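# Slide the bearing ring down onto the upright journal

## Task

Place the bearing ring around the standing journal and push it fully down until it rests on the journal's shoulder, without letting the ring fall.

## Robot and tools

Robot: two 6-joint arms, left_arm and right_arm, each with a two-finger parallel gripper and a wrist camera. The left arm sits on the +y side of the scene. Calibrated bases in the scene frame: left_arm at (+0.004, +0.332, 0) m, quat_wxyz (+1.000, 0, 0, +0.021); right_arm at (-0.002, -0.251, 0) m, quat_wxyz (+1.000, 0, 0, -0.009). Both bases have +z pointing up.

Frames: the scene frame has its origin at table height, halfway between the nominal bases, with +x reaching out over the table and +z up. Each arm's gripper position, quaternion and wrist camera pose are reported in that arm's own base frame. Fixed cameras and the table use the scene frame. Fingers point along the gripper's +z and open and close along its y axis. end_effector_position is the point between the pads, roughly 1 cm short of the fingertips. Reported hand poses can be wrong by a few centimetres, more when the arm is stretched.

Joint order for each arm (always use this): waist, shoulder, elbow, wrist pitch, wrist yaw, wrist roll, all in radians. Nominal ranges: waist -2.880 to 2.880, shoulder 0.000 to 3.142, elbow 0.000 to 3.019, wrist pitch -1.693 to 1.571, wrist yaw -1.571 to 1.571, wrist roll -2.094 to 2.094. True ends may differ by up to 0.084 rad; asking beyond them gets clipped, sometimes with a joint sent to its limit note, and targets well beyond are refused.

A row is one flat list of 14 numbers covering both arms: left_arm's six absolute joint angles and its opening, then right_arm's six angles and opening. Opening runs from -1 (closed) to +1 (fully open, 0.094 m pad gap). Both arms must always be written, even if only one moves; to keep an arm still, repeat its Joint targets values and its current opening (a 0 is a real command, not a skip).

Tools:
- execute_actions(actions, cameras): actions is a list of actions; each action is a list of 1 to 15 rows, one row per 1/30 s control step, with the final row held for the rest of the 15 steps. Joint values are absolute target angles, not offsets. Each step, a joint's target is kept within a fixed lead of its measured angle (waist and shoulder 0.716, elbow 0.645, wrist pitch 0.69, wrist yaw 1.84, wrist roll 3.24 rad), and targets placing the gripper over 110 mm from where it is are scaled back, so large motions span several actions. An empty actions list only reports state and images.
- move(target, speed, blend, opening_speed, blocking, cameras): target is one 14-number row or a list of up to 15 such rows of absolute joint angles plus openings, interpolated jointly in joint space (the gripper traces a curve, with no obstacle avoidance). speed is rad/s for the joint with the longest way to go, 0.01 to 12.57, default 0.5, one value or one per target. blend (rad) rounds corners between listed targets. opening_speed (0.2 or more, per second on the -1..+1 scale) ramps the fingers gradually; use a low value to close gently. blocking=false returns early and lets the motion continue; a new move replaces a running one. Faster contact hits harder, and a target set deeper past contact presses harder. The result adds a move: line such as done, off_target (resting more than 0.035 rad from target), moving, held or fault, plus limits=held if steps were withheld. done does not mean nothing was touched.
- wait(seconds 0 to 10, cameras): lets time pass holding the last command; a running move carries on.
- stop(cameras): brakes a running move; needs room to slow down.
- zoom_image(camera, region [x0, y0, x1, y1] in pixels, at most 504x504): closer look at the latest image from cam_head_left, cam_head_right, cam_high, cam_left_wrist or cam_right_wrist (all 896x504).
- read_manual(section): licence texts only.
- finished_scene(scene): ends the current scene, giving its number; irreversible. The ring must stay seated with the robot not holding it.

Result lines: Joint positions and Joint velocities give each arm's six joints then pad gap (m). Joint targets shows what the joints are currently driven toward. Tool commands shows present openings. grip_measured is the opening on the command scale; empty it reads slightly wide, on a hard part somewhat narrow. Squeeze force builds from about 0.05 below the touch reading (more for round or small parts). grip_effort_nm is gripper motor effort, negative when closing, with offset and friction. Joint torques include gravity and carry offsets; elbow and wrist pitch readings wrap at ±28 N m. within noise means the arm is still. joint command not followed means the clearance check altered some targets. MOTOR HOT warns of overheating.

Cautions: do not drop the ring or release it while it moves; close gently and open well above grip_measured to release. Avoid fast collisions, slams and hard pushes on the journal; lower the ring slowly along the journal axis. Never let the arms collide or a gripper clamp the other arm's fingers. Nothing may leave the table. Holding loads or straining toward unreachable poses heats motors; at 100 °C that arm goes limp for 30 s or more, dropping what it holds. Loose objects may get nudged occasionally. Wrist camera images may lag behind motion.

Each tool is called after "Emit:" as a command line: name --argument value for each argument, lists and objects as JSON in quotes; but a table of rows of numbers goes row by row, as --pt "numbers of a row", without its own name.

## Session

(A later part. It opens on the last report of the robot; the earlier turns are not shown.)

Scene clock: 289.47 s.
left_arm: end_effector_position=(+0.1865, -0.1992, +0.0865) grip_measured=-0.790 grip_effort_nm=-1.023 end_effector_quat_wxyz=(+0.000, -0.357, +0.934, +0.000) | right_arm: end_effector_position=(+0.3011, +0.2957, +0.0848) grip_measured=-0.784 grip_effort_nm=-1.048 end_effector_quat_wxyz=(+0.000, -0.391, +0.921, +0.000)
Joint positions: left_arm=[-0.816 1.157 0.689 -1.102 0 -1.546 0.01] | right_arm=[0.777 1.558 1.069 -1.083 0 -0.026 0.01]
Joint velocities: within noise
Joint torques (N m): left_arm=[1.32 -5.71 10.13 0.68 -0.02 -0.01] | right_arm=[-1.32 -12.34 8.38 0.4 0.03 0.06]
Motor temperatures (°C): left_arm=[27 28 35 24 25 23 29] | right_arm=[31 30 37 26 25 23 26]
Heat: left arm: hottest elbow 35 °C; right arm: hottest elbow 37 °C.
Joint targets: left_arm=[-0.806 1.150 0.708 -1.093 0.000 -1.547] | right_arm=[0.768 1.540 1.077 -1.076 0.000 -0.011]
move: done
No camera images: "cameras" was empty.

Emit:
execute_actions --actions '[]' --cameras '["cam_left_wrist", "cam_right_wrist", "cam_high"]'

Emit:
zoom_image --camera "cam_high" --region '[440, 185, 540, 255]'

Scene clock: 289.83 s.
left_arm: end_effector_position=(+0.1866, -0.1992, +0.0865) grip_measured=-0.790 grip_effort_nm=-1.023 end_effector_quat_wxyz=(+0.000, -0.357, +0.934, -0.001) | right_arm: end_effector_position=(+0.3012, +0.2958, +0.0848) grip_measured=-0.784 grip_effort_nm=-1.053 end_effector_quat_wxyz=(+0.000, -0.391, +0.921, +0.000)
Joint positions: left_arm=[-0.816 1.157 0.689 -1.102 0 -1.546 0.01] | right_arm=[0.777 1.558 1.069 -1.082 0 -0.026 0.01]
Joint velocities: within noise
Joint torques (N m): left_arm=[1.08 -5.71 10.06 0.62 -0.02 0.01] | right_arm=[-1.03 -12.28 8.5 0.27 0.04 0.05]
Motor temperatures (°C): left_arm=[27 28 35 24 25 23 29] | right_arm=[31 30 37 26 25 23 26]
Heat: left arm: hottest elbow 35 °C; right arm: hottest elbow 37 °C.
Joint targets: left_arm=[-0.806 1.150 0.708 -1.093 0.000 -1.547] | right_arm=[0.768 1.540 1.077 -1.075 0.000 -0.011]
Tool commands: left_gripper/opening=-0.9 right_gripper/opening=-0.9
camera_calibration:
cam_left_wrist: T_world_to_cam=[[0.673525, -0.739162, -0.0016406, -0.270922], [-0.661363, -0.603623, 0.445239, -0.00203595], [-0.330094, -0.298795, -0.89541, 0.169768], [0, 0, 0, 1]] pos_world=[0.237166, -0.150758, 0.152474]
cam_right_wrist: T_world_to_cam=[[0.731018, -0.682316, -0.0075448, -0.0181254], [-0.608212, -0.656557, 0.446106, 0.377019], [-0.309339, -0.321523, -0.894948, 0.351892], [0, 0, 0, 1]] pos_world=[0.351411, 0.348309, 0.146598]
Images, in order (width x height): cam_high 896x504, cam_left_wrist 896x504, cam_right_wrist 896x504.

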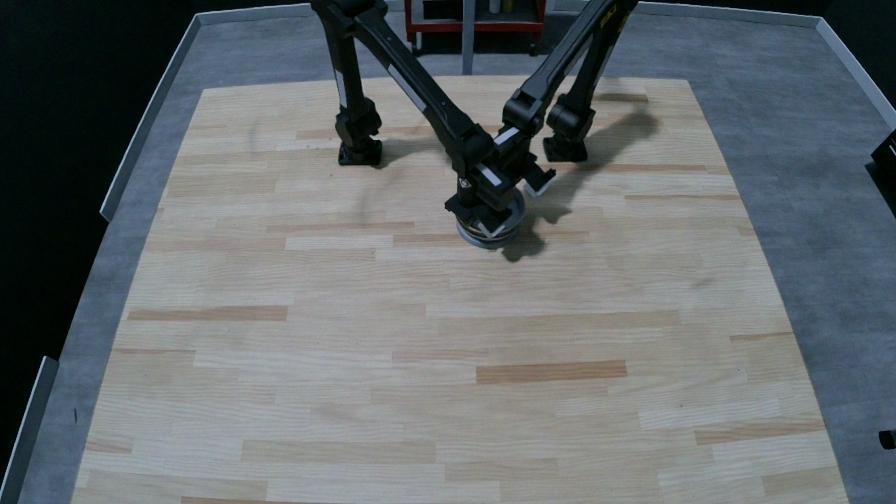

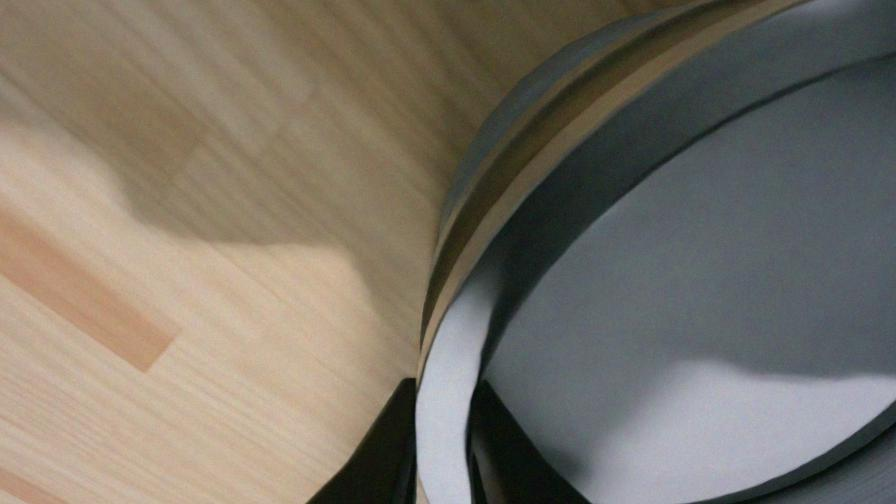

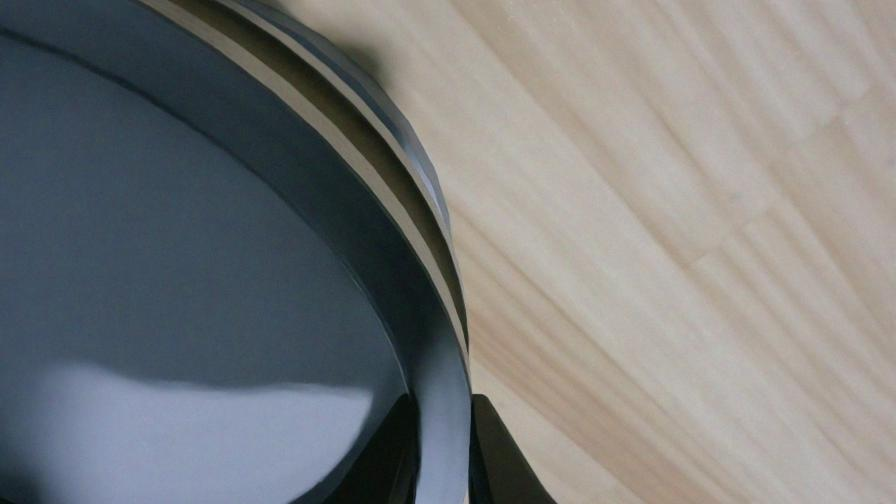

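Scaled by 5.040 from the camera's 896x504 image, which has a finer 1280x720 frame.

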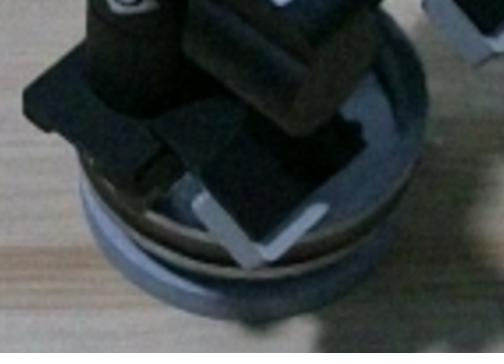

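Emit:
move --target '[-0.8060, 1.1553, 0.7028, -1.0830, 0, -1.5468, -0.90, 0.7683, 1.5436, 1.0725, -1.0674, 0, -0.0112, -0.90]' --speed 0.015 --cameras '[]'

Scene clock: 297.73 s.
left_arm: end_effector_position=(+0.1866, -0.1992, +0.0834) grip_measured=-0.790 grip_effort_nm=-1.023 end_effector_quat_wxyz=(+0.000, -0.357, +0.934, +0.000) | right_arm: end_effector_position=(+0.3011, +0.2958, +0.0817) grip_measured=-0.784 grip_effort_nm=-1.043 end_effector_quat_wxyz=(+0.000, -0.391, +0.921, +0.000)
Joint positions: left_arm=[-0.816 1.162 0.684 -1.092 0 -1.545 0.01] | right_arm=[0.777 1.563 1.065 -1.074 0 -0.026 0.01]
Joint velocities: within noise
Joint torques (N m): left_arm=[1.38 -5.77 10.07 0.64 -0.04 -0.02] | right_arm=[-1.03 -12.4 8.34 0.23 0.05 0.07]
Motor temperatures (°C): left_arm=[27 28 35 24 25 23 29] | right_arm=[31 30 36 26 25 23 26]
Heat: left arm: hottest elbow 35 °C; right arm: hottest elbow 36 °C.
Joint targets: left_arm=[-0.806 1.155 0.703 -1.083 0.000 -1.547] | right_arm=[0.768 1.544 1.072 -1.067 0.000 -0.011]
move: done
No camera images: "cameras" was empty.

Emit:
move --target '[-0.8060, 1.1600, 0.6974, -1.0729, 0, -1.5468, -0.90, 0.7683, 1.5475, 1.0683, -1.0593, 0, -0.0112, -0.90]' --speed 0.015 --cameras '["cam_left_wrist", "cam_right_wrist", "cam_high"]'

Emit:
zoom_image --camera "cam_high" --region '[440, 185, 540, 255]'

Scene clock: 298.90 s.
left_arm: end_effector_position=(+0.1866, -0.1992, +0.0805) grip_measured=-0.790 grip_effort_nm=-1.023 end_effector_quat_wxyz=(+0.000, -0.357, +0.934, +0.000) | right_arm: end_effector_position=(+0.3011, +0.2958, +0.0787) grip_measured=-0.784 grip_effort_nm=-1.048 end_effector_quat_wxyz=(+0.000, -0.391, +0.921, +0.000)
Joint positions: left_arm=[-0.816 1.167 0.678 -1.082 0 -1.545 0.01] | right_arm=[0.777 1.566 1.061 -1.066 0 -0.026 0.01]
Joint velocities: within noise
Joint torques (N m): left_arm=[1.2 -5.13 9.92 0.61 -0.04 -0.03] | right_arm=[-0.79 -12.28 8.27 0.36 0.05 0.06]
Motor temperatures (°C): left_arm=[27 28 35 24 25 23 29] | right_arm=[31 30 36 26 25 23 26]
Heat: left arm: hottest elbow 35 °C; right arm: hottest elbow 36 °C.
Joint targets: left_arm=[-0.806 1.160 0.697 -1.073 0.000 -1.547] | right_arm=[0.768 1.548 1.068 -1.059 0.000 -0.011]
move: done
camera_calibration:
cam_left_wrist: T_world_to_cam=[[0.673271, -0.739393, -0.00202039, -0.270851], [-0.66143, -0.603496, 0.445312, 0.000660049], [-0.33048, -0.298479, -0.895373, 0.16453], [0, 0, 0, 1]] pos_world=[0.237167, -0.150759, 0.146475]
cam_right_wrist: T_world_to_cam=[[0.730994, -0.682341, -0.00762063, -0.0181428], [-0.608099, -0.656444, 0.446427, 0.379571], [-0.309618, -0.321702, -0.894787, 0.34666], [0, 0, 0, 1]] pos_world=[0.351411, 0.348308, 0.140598]
Images, in order (width x height): cam_high 896x504, cam_left_wrist 896x504, cam_right_wrist 896x504.

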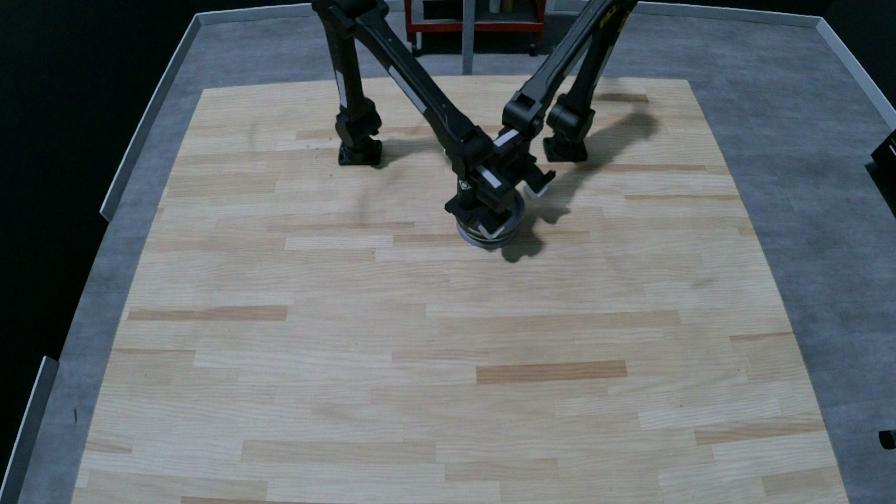

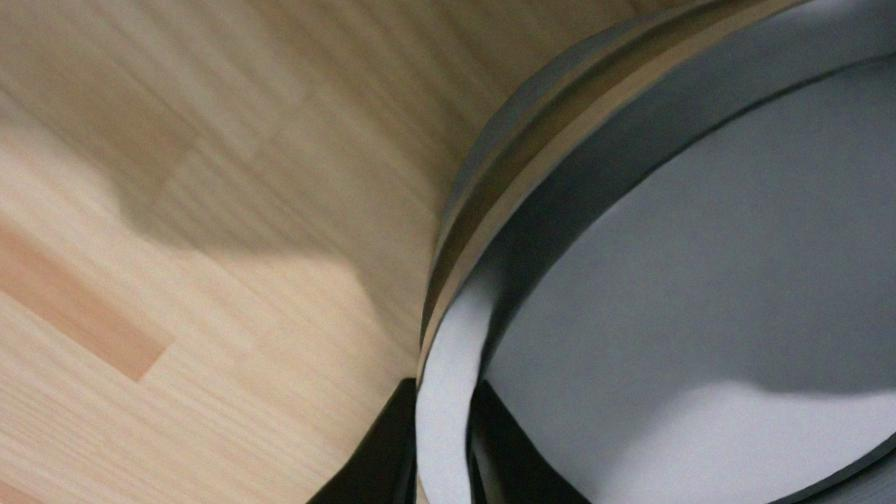

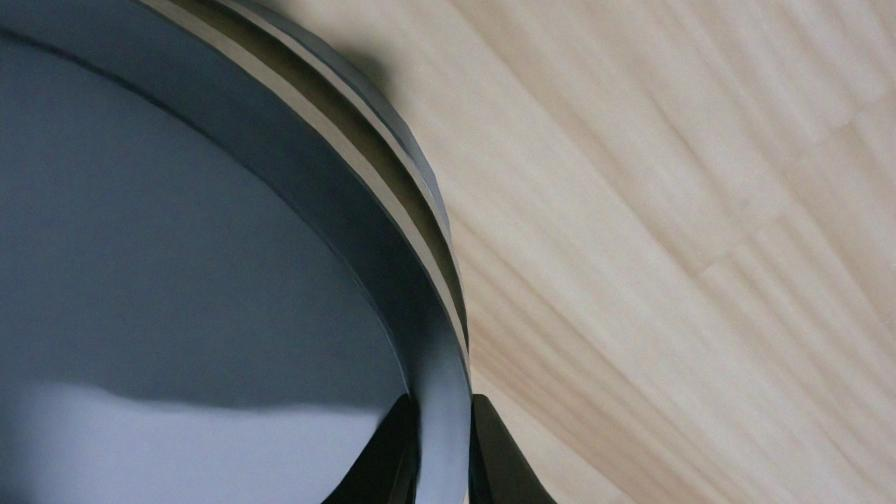

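Scaled by 5.040 from the camera's 896x504 image, which has a finer 1280x720 frame.

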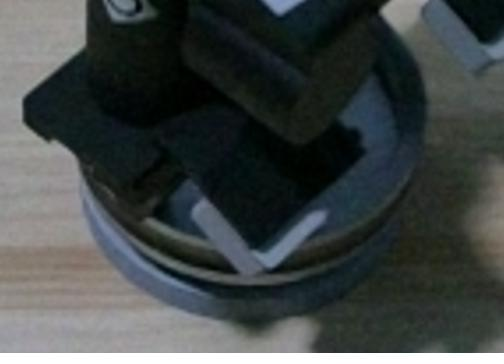

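Emit:
move --target '[-0.8060, 1.1647, 0.6920, -1.0627, 0, -1.5468, -0.90, 0.7683, 1.5514, 1.0641, -1.0512, 0, -0.0112, -0.90]' --speed 0.015 --cameras '["cam_left_wrist"]'

Emit:
zoom_image --camera "cam_left_wrist" --region '[400, 320, 680, 504]'

Scene clock: 300.73 s.
left_arm: end_effector_position=(+0.1866, -0.1992, +0.0774) grip_measured=-0.790 grip_effort_nm=-1.018 end_effector_quat_wxyz=(+0.000, -0.357, +0.934, +0.000) | right_arm: end_effector_position=(+0.3012, +0.2958, +0.0759) grip_measured=-0.784 grip_effort_nm=-1.043 end_effector_quat_wxyz=(+0.000, -0.391, +0.921, +0.000)
Joint positions: left_arm=[-0.816 1.172 0.673 -1.071 0 -1.545 0.01] | right_arm=[0.777 1.57 1.057 -1.058 0 -0.026 0.01]
Joint velocities: within noise
Joint torques (N m): left_arm=[0.67 -5.83 9.91 0.69 -0.02 -0.02] | right_arm=[-1.03 -12.4 8.31 0.24 0.05 0.06]
Motor temperatures (°C): left_arm=[27 28 35 24 25 23 29] | right_arm=[31 30 36 26 25 23 26]
Heat: left arm: hottest elbow 35 °C; right arm: hottest elbow 36 °C.
Joint targets: left_arm=[-0.806 1.165 0.692 -1.063 0.000 -1.547] | right_arm=[0.768 1.552 1.064 -1.051 0.000 -0.011]
move: done
camera_calibration:
cam_left_wrist: T_world_to_cam=[[0.673271, -0.739393, -0.00202039, -0.270857], [-0.66143, -0.603496, 0.445312, 0.00199599], [-0.33048, -0.298479, -0.895373, 0.161844], [0, 0, 0, 1]] pos_world=[0.237167, -0.150759, 0.143475]
Images, in order (width x height): cam_left_wrist 896x504.

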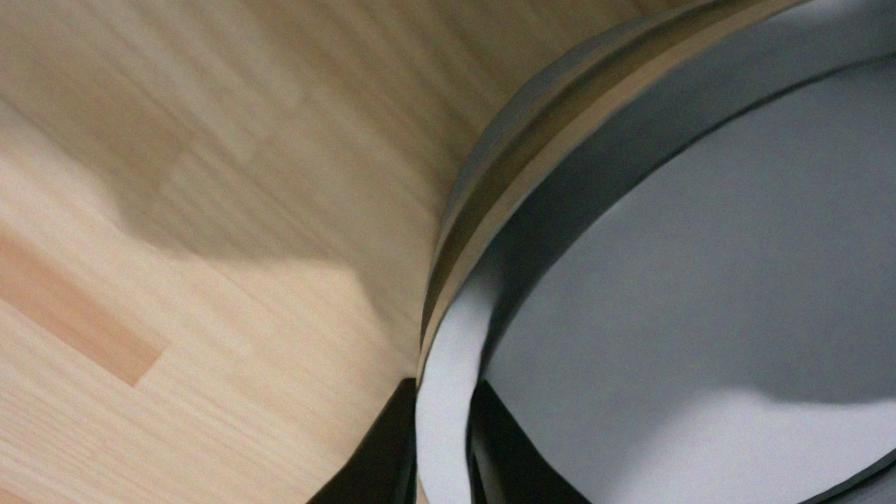

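Scaled by 1.800 from the camera's 896x504 image, which has a finer 1280x720 frame.

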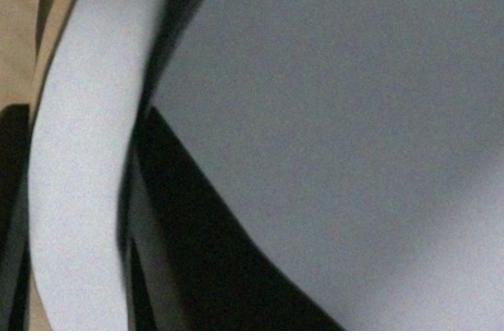

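Emit:
move --target '[-0.8060, 1.1679, 0.6884, -1.0559, 0, -1.5468, -0.90, 0.7683, 1.5540, 1.0613, -1.0458, 0, -0.0112, -0.90]' --speed 0.012 --cameras '[]'

Scene clock: 301.90 s.
left_arm: end_effector_position=(+0.1866, -0.1992, +0.0755) grip_measured=-0.790 grip_effort_nm=-1.023 end_effector_quat_wxyz=(+0.000, -0.357, +0.934, -0.001) | right_arm: end_effector_position=(+0.3012, +0.2959, +0.0741) grip_measured=-0.784 grip_effort_nm=-1.048 end_effector_quat_wxyz=(+0.000, -0.391, +0.921, +0.000)
Joint positions: left_arm=[-0.816 1.175 0.67 -1.065 0 -1.545 0.01] | right_arm=[0.777 1.572 1.055 -1.053 0 -0.026 0.01]
Joint velocities: within noise
Joint torques (N m): left_arm=[0.91 -5.13 9.81 0.62 -0.01 -0.02] | right_arm=[-1.03 -12.28 8.35 0.17 0.03 0.07]
Motor temperatures (°C): left_arm=[27 28 35 24 25 23 29] | right_arm=[31 30 36 26 25 23 26]
Heat: left arm: hottest elbow 35 °C; right arm: hottest elbow 36 °C.
Joint targets: left_arm=[-0.806 1.168 0.688 -1.056 0.000 -1.547] | right_arm=[0.768 1.554 1.061 -1.046 0.000 -0.011]
move: done
No camera images: "cameras" was empty.

Emit:
move --target '[-0.8060, 1.1703, 0.6857, -1.0508, 0, -1.5468, -0.90, 0.7683, 1.5560, 1.0592, -1.0417, 0, -0.0112, -0.90]' --speed 0.012 --cameras '[]'

Scene clock: 302.80 s.
left_arm: end_effector_position=(+0.1867, -0.1994, +0.0742) grip_measured=-0.790 grip_effort_nm=-1.023 end_effector_quat_wxyz=(+0.000, -0.357, +0.934, -0.001) | right_arm: end_effector_position=(+0.3012, +0.2958, +0.0726) grip_measured=-0.784 grip_effort_nm=-1.053 end_effector_quat_wxyz=(+0.000, -0.391, +0.921, +0.000)
Joint positions: left_arm=[-0.816 1.177 0.667 -1.059 0 -1.545 0.01] | right_arm=[0.777 1.574 1.052 -1.049 0 -0.026 0.01]
Joint velocities: within noise
Joint torques (N m): left_arm=[1.26 -5.77 9.94 0.58 -0.02 -0.03] | right_arm=[-0.85 -12.69 8.31 0.34 0.05 0.07]
Motor temperatures (°C): left_arm=[27 28 35 24 25 23 29] | right_arm=[31 30 36 26 25 23 26]
Heat: left arm: hottest elbow 35 °C; right arm: hottest elbow 36 °C.
Joint targets: left_arm=[-0.806 1.170 0.686 -1.051 0.000 -1.547] | right_arm=[0.768 1.556 1.059 -1.042 0.000 -0.011]
move: done
No camera images: "cameras" was empty.

Emit:
execute_actions --actions '[]' --cameras '["cam_left_wrist", "cam_right_wrist", "cam_high", "cam_head_right"]'

Emit:
zoom_image --camera "cam_high" --region '[440, 185, 540, 255]'

Emit:
zoom_image --camera "cam_head_right" --region '[370, 400, 470, 504]'

Emit:
zoom_image --camera "cam_right_wrist" --region '[330, 320, 560, 504]'

Scene clock: 303.13 s.
left_arm: end_effector_position=(+0.1866, -0.1992, +0.0740) grip_measured=-0.790 grip_effort_nm=-1.013 end_effector_quat_wxyz=(+0.000, -0.357, +0.934, -0.001) | right_arm: end_effector_position=(+0.3012, +0.2958, +0.0726) grip_measured=-0.784 grip_effort_nm=-1.048 end_effector_quat_wxyz=(+0.000, -0.391, +0.921, +0.000)
Joint positions: left_arm=[-0.816 1.177 0.667 -1.059 0 -1.545 0.01] | right_arm=[0.777 1.574 1.052 -1.049 0 -0.026 0.01]
Joint velocities: within noise
Joint torques (N m): left_arm=[1.26 -5.48 9.91 0.65 0 -0.02] | right_arm=[-0.85 -12.69 8.29 0.28 0.07 0.06]
Motor temperatures (°C): left_arm=[27 28 35 24 25 23 29] | right_arm=[31 30 36 26 25 23 26]
Heat: left arm: hottest elbow 35 °C; right arm: hottest elbow 36 °C.
Joint targets: left_arm=[-0.806 1.170 0.686 -1.051 0.000 -1.547] | right_arm=[0.768 1.556 1.059 -1.042 0.000 -0.011]
Tool commands: left_gripper/opening=-0.9 right_gripper/opening=-0.9
camera_calibration:
cam_left_wrist: T_world_to_cam=[[0.673219, -0.739442, -0.00119992, -0.270972], [-0.661731, -0.60319, 0.445279, 0.00363266], [-0.329982, -0.298977, -0.895391, 0.158608], [0, 0, 0, 1]] pos_world=[0.237165, -0.150756, 0.140074]
cam_right_wrist: T_world_to_cam=[[0.730975, -0.682363, -0.00750171, -0.0181915], [-0.608373, -0.656615, 0.445801, 0.382535], [-0.309124, -0.321306, -0.895101, 0.340933], [0, 0, 0, 1]] pos_world=[0.351412, 0.348309, 0.134498]
Images, in order (width x height): cam_head_right 896x504, cam_high 896x504, cam_left_wrist 896x504, cam_right_wrist 896x504.

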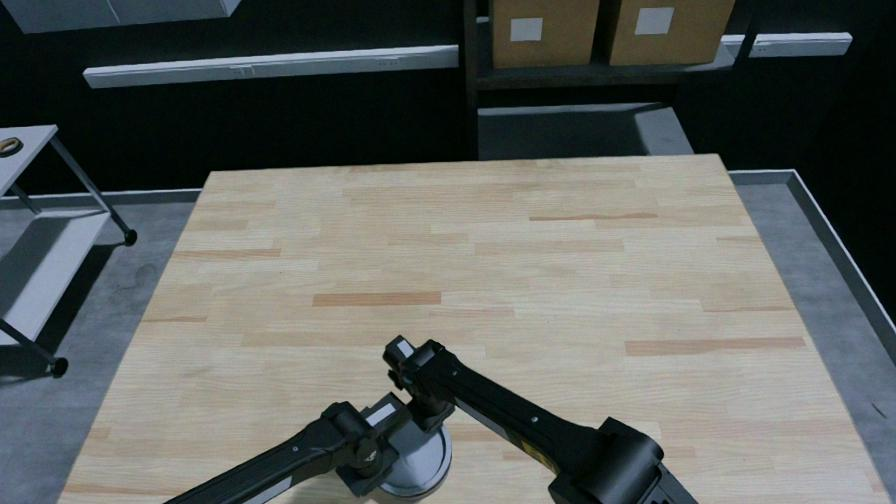

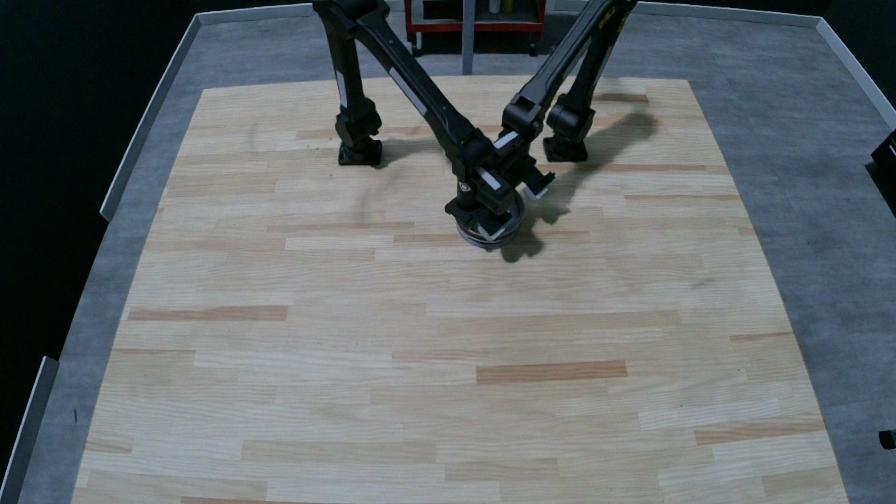

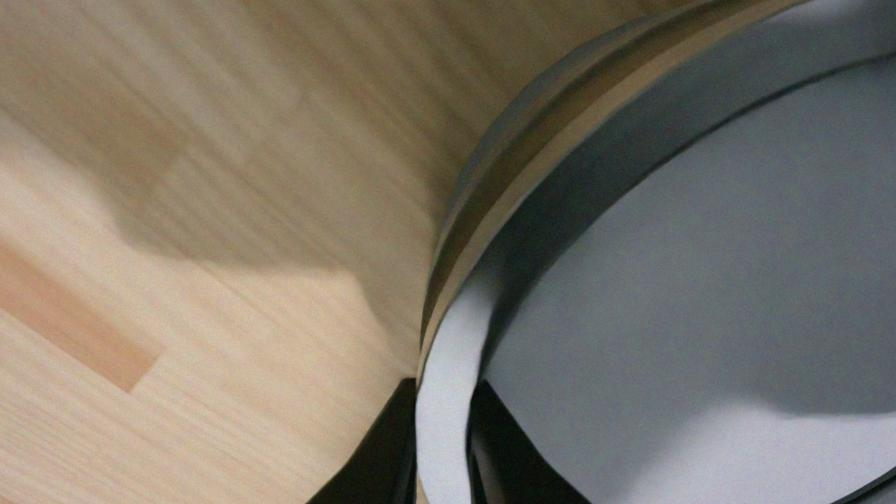

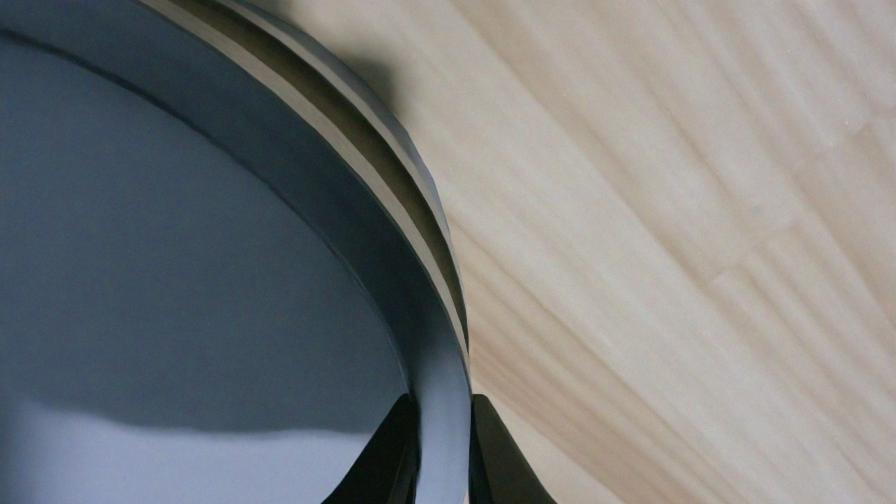

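Scaled by 5.040 from the camera's 896x504 image, which has a finer 1280x720 frame.

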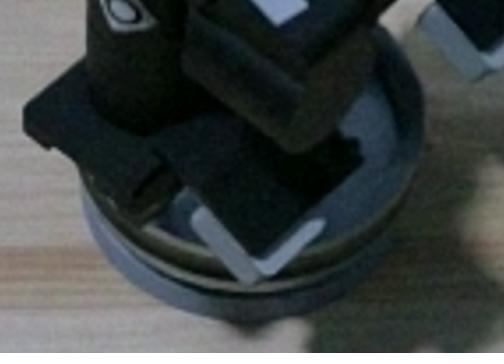

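Scaled by 4.846 from the camera's 896x504 image, which has a finer 1280x720 frame.

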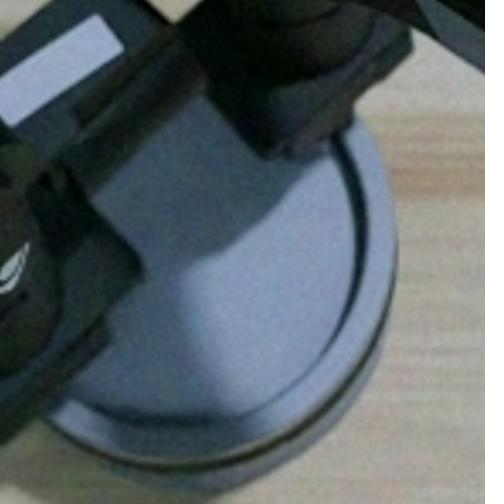

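Scaled by 2.191 from the camera's 896x504 image, which has a finer 1280x720 frame.

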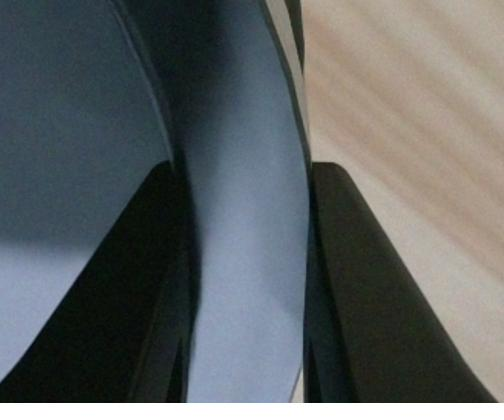

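Emit:
move --target '[-0.8060, 1.1719, 0.6839, -1.0474, 0, -1.5468, -0.90, 0.7683, 1.5573, 1.0578, -1.0390, 0, -0.0112, -0.90]' --speed 0.01 --cameras '[]'

Emit:
move --target '[-0.8060, 1.1735, 0.6821, -1.0440, 0, -1.5468, -0.90, 0.7683, 1.5586, 1.0564, -1.0363, 0, -0.0112, -0.90]' --speed 0.01 --cameras '[]'

Scene clock: 306.83 s.
left_arm: end_effector_position=(+0.1867, -0.1994, +0.0736) grip_measured=-0.790 grip_effort_nm=-1.028 end_effector_quat_wxyz=(+0.000, -0.357, +0.934, +0.000) | right_arm: end_effector_position=(+0.3014, +0.2960, +0.0720) grip_measured=-0.784 grip_effort_nm=-1.043 end_effector_quat_wxyz=(+0.000, -0.391, +0.921, +0.000)
Joint positions: left_arm=[-0.816 1.179 0.667 -1.058 0 -1.545 0.01] | right_arm=[0.777 1.576 1.052 -1.047 0 -0.026 0.01]
Joint velocities: within noise
Joint torques (N m): left_arm=[0.85 -5.89 9.68 0.68 -0.04 -0.01] | right_arm=[-0.79 -12.63 8.2 0.36 0.03 0.06]
Motor temperatures (°C): left_arm=[27 28 35 24 24 23 29] | right_arm=[31 30 36 25 25 23 26]
Heat: left arm: hottest elbow 35 °C; right arm: hottest elbow 36 °C.
Joint targets: left_arm=[-0.806 1.172 0.684 -1.047 0.000 -1.547] | right_arm=[0.768 1.557 1.058 -1.039 0.000 -0.011]
move: done
No camera images: "cameras" was empty.

Scene clock: 307.63 s.
left_arm: end_effector_position=(+0.1867, -0.1992, +0.0720) grip_measured=-0.790 grip_effort_nm=-1.028 end_effector_quat_wxyz=(+0.000, -0.357, +0.934, -0.001) | right_arm: end_effector_position=(+0.3012, +0.2958, +0.0705) grip_measured=-0.784 grip_effort_nm=-1.048 end_effector_quat_wxyz=(+0.000, -0.391, +0.921, +0.000)
Joint positions: left_arm=[-0.816 1.18 0.664 -1.052 0 -1.545 0.01] | right_arm=[0.777 1.577 1.05 -1.043 0 -0.026 0.01]
Joint velocities: within noise
Joint torques (N m): left_arm=[1.14 -5.36 9.78 0.62 -0.03 -0.02] | right_arm=[-0.79 -12.45 8.21 0.29 0.04 0.07]
Motor temperatures (°C): left_arm=[27 28 35 24 24 23 29] | right_arm=[31 30 36 25 25 23 26]
Heat: left arm: hottest elbow 35 °C; right arm: hottest elbow 36 °C.
Joint targets: left_arm=[-0.806 1.173 0.682 -1.044 0.000 -1.547] | right_arm=[0.768 1.559 1.056 -1.036 0.000 -0.011]
move: done
No camera images: "cameras" was empty.

Emit:
move --target '[-0.8060, 1.1751, 0.6803, -1.0406, 0, -1.5468, -0.90, 0.7683, 1.5599, 1.0550, -1.0336, 0, -0.0112, -0.90]' --speed 0.01 --cameras '[]'

Emit:
move --target '[-0.8060, 1.1767, 0.6785, -1.0372, 0, -1.5468, -0.90, 0.7683, 1.5612, 1.0536, -1.0309, 0, -0.0112, -0.90]' --speed 0.01 --cameras '[]'

Scene clock: 308.63 s.
left_arm: end_effector_position=(+0.1867, -0.1992, +0.0712) grip_measured=-0.790 grip_effort_nm=-1.018 end_effector_quat_wxyz=(+0.000, -0.357, +0.934, -0.001) | right_arm: end_effector_position=(+0.3014, +0.2960, +0.0699) grip_measured=-0.784 grip_effort_nm=-1.043 end_effector_quat_wxyz=(+0.000, -0.391, +0.921, +0.000)
Joint positions: left_arm=[-0.816 1.182 0.662 -1.049 0 -1.545 0.01] | right_arm=[0.777 1.579 1.05 -1.042 0 -0.026 0.01]
Joint velocities: within noise
Joint torques (N m): left_arm=[1.08 -5.66 9.89 0.59 0 0.02] | right_arm=[-0.67 -12.45 8.18 0.29 0.05 0.08]
Motor temperatures (°C): left_arm=[27 28 35 24 24 23 29] | right_arm=[31 30 36 25 25 23 26]
Heat: left arm: hottest elbow 35 °C; right arm: hottest elbow 36 °C.
Joint targets: left_arm=[-0.806 1.175 0.680 -1.040 0.000 -1.547] | right_arm=[0.768 1.560 1.055 -1.033 0.000 -0.011]
move: done
No camera images: "cameras" was empty.

Scene clock: 309.40 s.
left_arm: end_effector_position=(+0.1867, -0.1992, +0.0700) grip_measured=-0.790 grip_effort_nm=-1.033 end_effector_quat_wxyz=(+0.000, -0.357, +0.934, -0.001) | right_arm: end_effector_position=(+0.3012, +0.2958, +0.0686) grip_measured=-0.784 grip_effort_nm=-1.043 end_effector_quat_wxyz=(+0.000, -0.391, +0.921, +0.000)
Joint positions: left_arm=[-0.816 1.184 0.66 -1.046 0 -1.545 0.01] | right_arm=[0.777 1.58 1.047 -1.038 0 -0.026 0.01]
Joint velocities: within noise
Joint torques (N m): left_arm=[1.38 -5.83 9.77 0.57 -0.02 -0.01] | right_arm=[-0.91 -12.57 8.17 0.31 0.04 0.03]
Motor temperatures (°C): left_arm=[27 28 35 24 24 23 29] | right_arm=[31 30 36 25 25 23 26]
Heat: left arm: hottest elbow 35 °C; right arm: hottest elbow 36 °C.
Joint targets: left_arm=[-0.806 1.177 0.678 -1.037 0.000 -1.547] | right_arm=[0.768 1.561 1.054 -1.031 0.000 -0.011]
move: done
No camera images: "cameras" was empty.

Emit:
execute_actions --actions '[]' --cameras '["cam_left_wrist", "cam_right_wrist", "cam_high"]'

Emit:
zoom_image --camera "cam_high" --region '[450, 195, 530, 250]'

Emit:
zoom_image --camera "cam_right_wrist" --region '[330, 320, 560, 504]'

Emit:
zoom_image --camera "cam_left_wrist" --region '[400, 320, 630, 504]'

Scene clock: 309.73 s.
left_arm: end_effector_position=(+0.1867, -0.1992, +0.0700) grip_measured=-0.790 grip_effort_nm=-1.028 end_effector_quat_wxyz=(+0.000, -0.357, +0.934, -0.001) | right_arm: end_effector_position=(+0.3012, +0.2958, +0.0686) grip_measured=-0.784 grip_effort_nm=-1.043 end_effector_quat_wxyz=(+0.000, -0.391, +0.921, +0.000)
Joint positions: left_arm=[-0.816 1.184 0.66 -1.046 0 -1.545 0.01] | right_arm=[0.777 1.58 1.047 -1.038 0 -0.026 0.01]
Joint velocities: within noise
Joint torques (N m): left_arm=[1.38 -5.36 9.65 0.57 0 -0.01] | right_arm=[-0.85 -12.28 8.24 0.39 0.04 0.07]
Motor temperatures (°C): left_arm=[27 28 35 24 24 23 29] | right_arm=[31 30 36 25 25 23 26]
Heat: left arm: hottest elbow 35 °C; right arm: hottest elbow 36 °C.
Joint targets: left_arm=[-0.806 1.177 0.678 -1.037 0.000 -1.547] | right_arm=[0.768 1.561 1.054 -1.031 0.000 -0.011]
Tool commands: left_gripper/opening=-0.9 right_gripper/opening=-0.9
camera_calibration:
cam_left_wrist: T_world_to_cam=[[0.673546, -0.739144, -0.00125831, -0.270995], [-0.661446, -0.603502, 0.445281, 0.00542494], [-0.329886, -0.299085, -0.89539, 0.15505], [0, 0, 0, 1]] pos_world=[0.237265, -0.150657, 0.136074]
cam_right_wrist: T_world_to_cam=[[0.730975, -0.682363, -0.00750171, -0.0182263], [-0.608373, -0.656615, 0.445801, 0.384445], [-0.309124, -0.321306, -0.895101, 0.337416], [0, 0, 0, 1]] pos_world=[0.351512, 0.348409, 0.130498]
Images, in order (width x height): cam_high 896x504, cam_left_wrist 896x504, cam_right_wrist 896x504.

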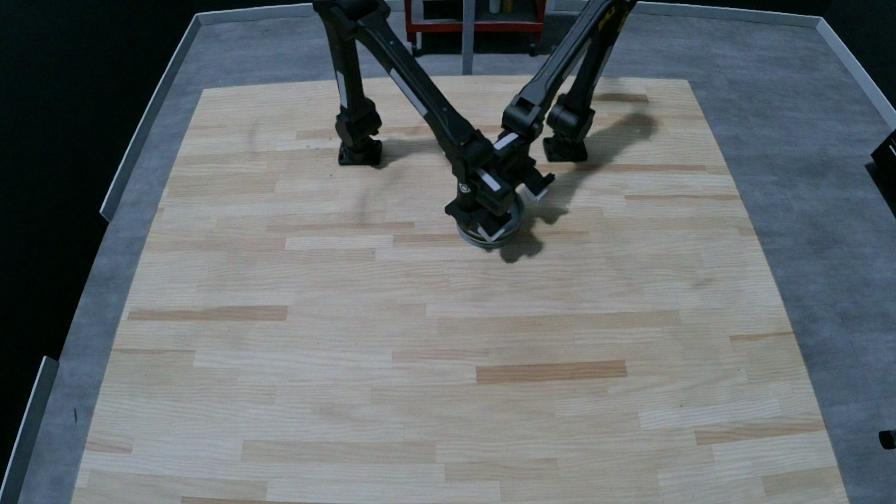

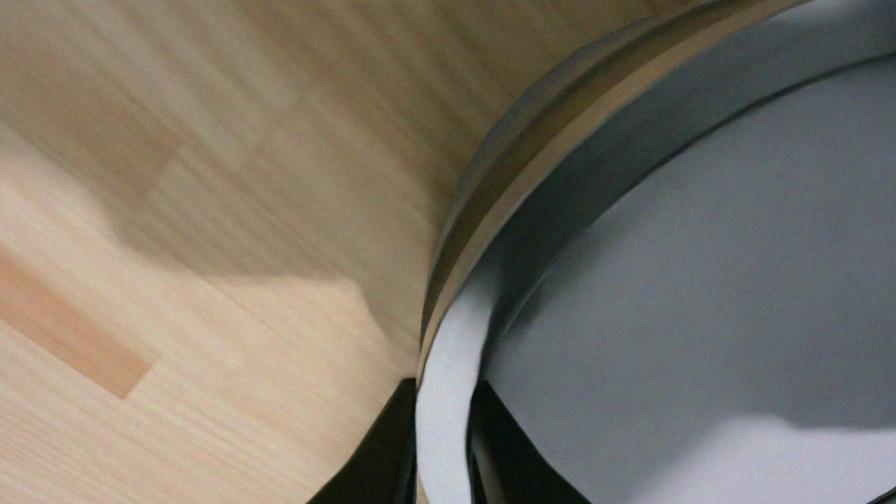

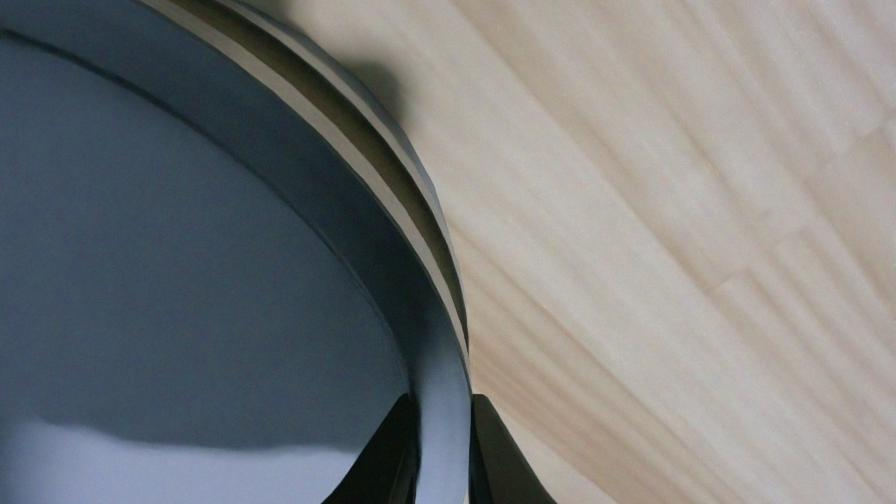

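Scaled by 6.300 from the camera's 896x504 image, which has a finer 1280x720 frame.

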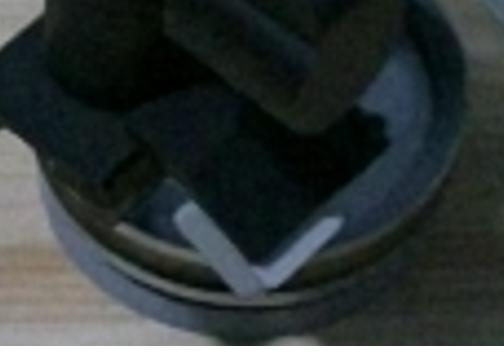

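Scaled by 2.191 from the camera's 896x504 image, which has a finer 1280x720 frame.

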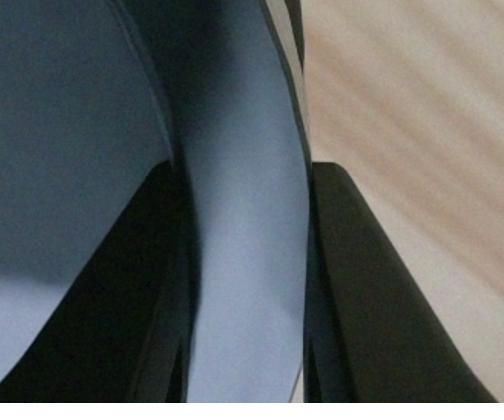

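Scaled by 2.191 from the camera's 896x504 image, which has a finer 1280x720 frame.

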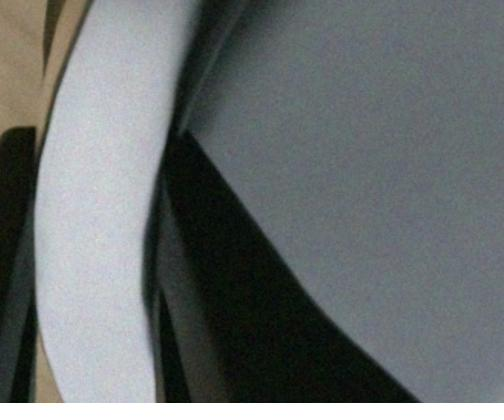

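Emit:
move --target '[-0.8060, 1.1780, 0.6770, -1.0344, 0, -1.5468, -0.90, 0.7683, 1.5622, 1.0525, -1.0287, 0, -0.0112, -0.90]' --speed 0.01 --cameras '[]'

Emit:
move --target '[-0.8060, 1.1793, 0.6755, -1.0316, 0, -1.5468, -0.90, 0.7683, 1.5633, 1.0514, -1.0265, 0, -0.0112, -0.90]' --speed 0.01 --cameras '[]'

Scene clock: 311.07 s.
left_arm: end_effector_position=(+0.1868, -0.1992, +0.0695) grip_measured=-0.790 grip_effort_nm=-1.023 end_effector_quat_wxyz=(+0.000, -0.357, +0.934, -0.001) | right_arm: end_effector_position=(+0.3013, +0.2959, +0.0681) grip_measured=-0.784 grip_effort_nm=-1.048 end_effector_quat_wxyz=(+0.000, -0.391, +0.921, +0.000)
Joint positions: left_arm=[-0.816 1.184 0.659 -1.043 0 -1.545 0.01] | right_arm=[0.777 1.581 1.047 -1.037 0 -0.026 0.01]
Joint velocities: within noise
Joint torques (N m): left_arm=[0.97 -5.95 9.91 0.66 -0.05 -0.01] | right_arm=[-1.14 -12.51 8.09 0.43 0.04 0.06]
Motor temperatures (°C): left_arm=[27 28 35 24 24 23 29] | right_arm=[31 30 36 25 25 23 26]
Heat: left arm: hottest elbow 35 °C; right arm: hottest elbow 36 °C.
Joint targets: left_arm=[-0.806 1.178 0.677 -1.034 0.000 -1.547] | right_arm=[0.768 1.562 1.052 -1.029 0.000 -0.011]
move: done
No camera images: "cameras" was empty.

Scene clock: 311.77 s.
left_arm: end_effector_position=(+0.1867, -0.1992, +0.0687) grip_measured=-0.790 grip_effort_nm=-1.023 end_effector_quat_wxyz=(+0.000, -0.357, +0.934, -0.001) | right_arm: end_effector_position=(+0.3015, +0.2961, +0.0676) grip_measured=-0.784 grip_effort_nm=-1.048 end_effector_quat_wxyz=(+0.000, -0.391, +0.921, +0.000)
Joint positions: left_arm=[-0.816 1.186 0.658 -1.04 0 -1.545 0.01] | right_arm=[0.777 1.582 1.047 -1.035 0 -0.026 0.01]
Joint velocities: within noise
Joint torques (N m): left_arm=[1.14 -5.83 9.69 0.64 -0.02 0] | right_arm=[-0.85 -12.86 7.99 0.43 0.03 0.08]
Motor temperatures (°C): left_arm=[27 28 35 24 24 23 29] | right_arm=[31 30 36 25 25 23 26]
Heat: left arm: hottest elbow 35 °C; right arm: hottest elbow 36 °C.
Joint targets: left_arm=[-0.806 1.179 0.675 -1.032 0.000 -1.547] | right_arm=[0.768 1.563 1.051 -1.026 0.000 -0.011]
move: done
No camera images: "cameras" was empty.

Emit:
execute_actions --actions '[]' --cameras '["cam_left_wrist", "cam_right_wrist", "cam_high"]'

Scene clock: 313.23 s.
left_arm: end_effector_position=(+0.1868, -0.1992, +0.0687) grip_measured=-0.790 grip_effort_nm=-1.028 end_effector_quat_wxyz=(+0.000, -0.357, +0.934, -0.001) | right_arm: end_effector_position=(+0.3015, +0.2961, +0.0676) grip_measured=-0.784 grip_effort_nm=-1.043 end_effector_quat_wxyz=(+0.000, -0.391, +0.921, +0.000)
Joint positions: left_arm=[-0.816 1.186 0.658 -1.04 0 -1.545 0.01] | right_arm=[0.777 1.582 1.047 -1.035 0 -0.026 0.01]
Joint velocities: within noise
Joint torques (N m): left_arm=[0.44 -5.66 9.62 0.61 -0.02 -0.02] | right_arm=[-0.85 -12.63 8.13 0.43 0.06 0.06]
Motor temperatures (°C): left_arm=[27 28 34 24 24 23 29] | right_arm=[31 30 36 25 25 23 26]
Heat: left arm: hottest elbow 34 °C; right arm: hottest elbow 36 °C.
Joint targets: left_arm=[-0.806 1.179 0.676 -1.032 0.000 -1.547] | right_arm=[0.768 1.563 1.051 -1.026 0.000 -0.011]
Tool commands: left_gripper/opening=-0.9 right_gripper/opening=-0.9
camera_calibration:
cam_left_wrist: T_world_to_cam=[[0.673492, -0.739195, -0.000122032, -0.27114], [-0.661849, -0.603094, 0.445235, 0.00621206], [-0.329189, -0.299781, -0.895414, 0.153528], [0, 0, 0, 1]] pos_world=[0.237262, -0.150654, 0.134672]
cam_right_wrist: T_world_to_cam=[[0.730975, -0.682363, -0.00750171, -0.0183167], [-0.608373, -0.656615, 0.445801, 0.385205], [-0.309124, -0.321306, -0.895101, 0.336677], [0, 0, 0, 1]] pos_world=[0.351812, 0.348609, 0.129498]
Images, in order (width x height): cam_high 896x504, cam_left_wrist 896x504, cam_right_wrist 896x504.

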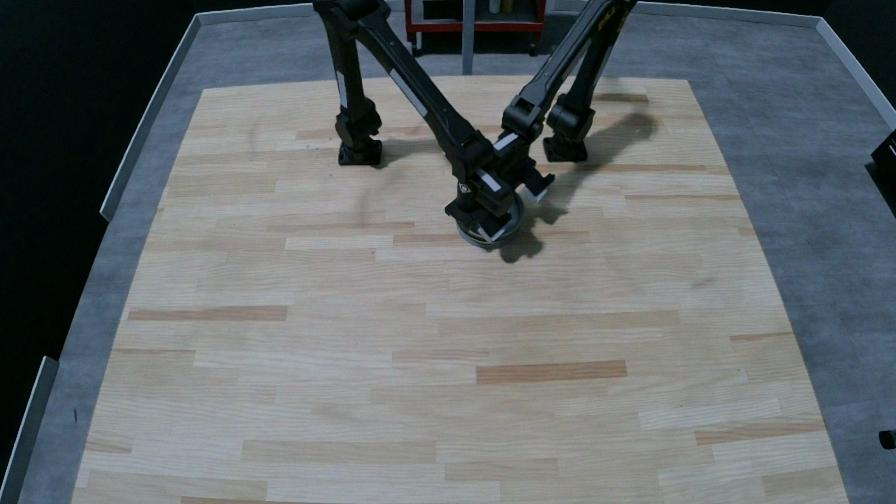

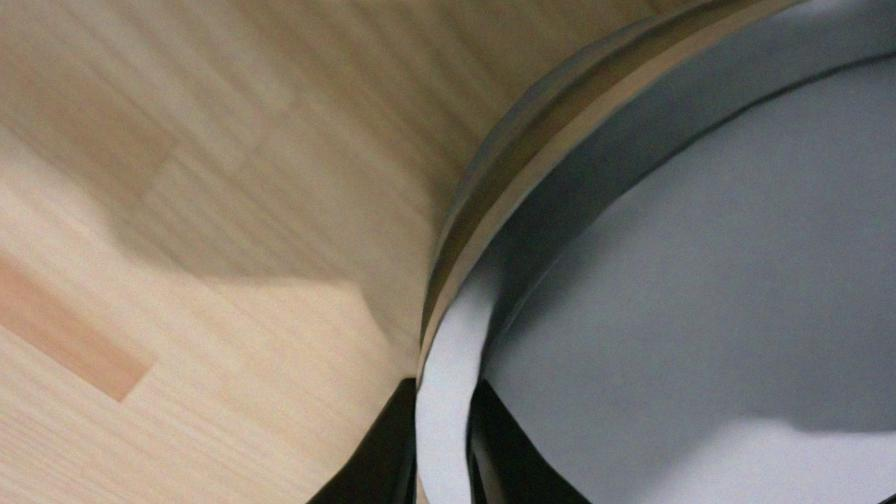

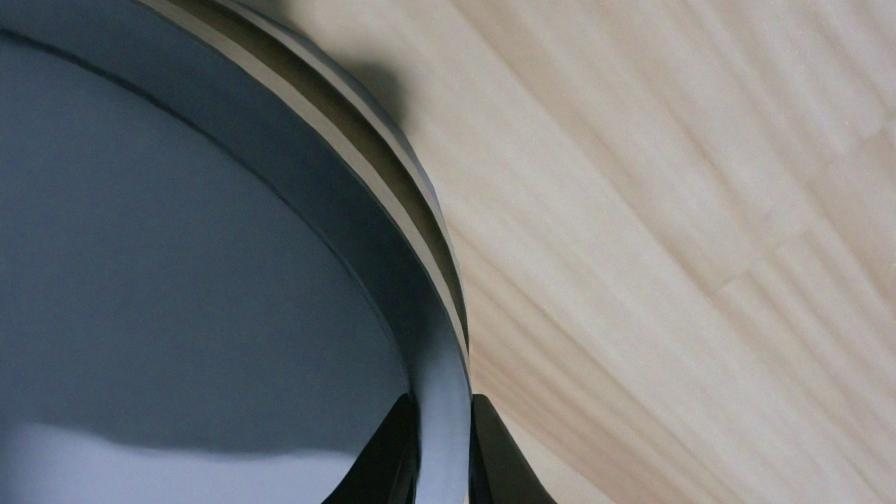

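Emit:
zoom_image --camera "cam_left_wrist" --region '[380, 300, 620, 504]'

Emit:
zoom_image --camera "cam_right_wrist" --region '[300, 300, 540, 504]'

Scaled by 2.100 from the camera's 896x504 image, which has a finer 1280x720 frame.

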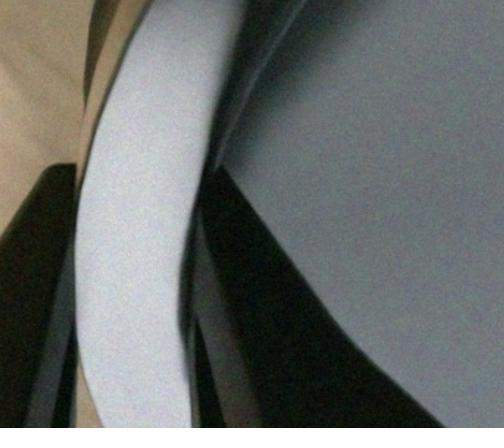

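Scaled by 2.100 from the camera's 896x504 image, which has a finer 1280x720 frame.

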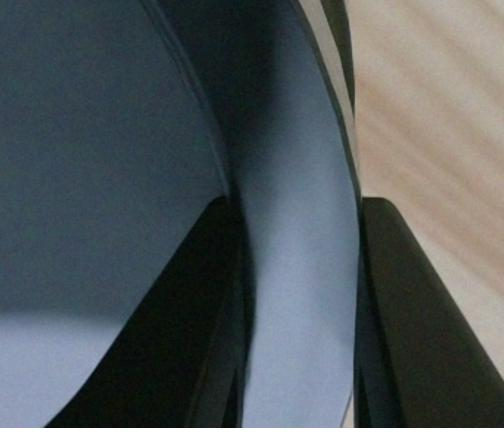

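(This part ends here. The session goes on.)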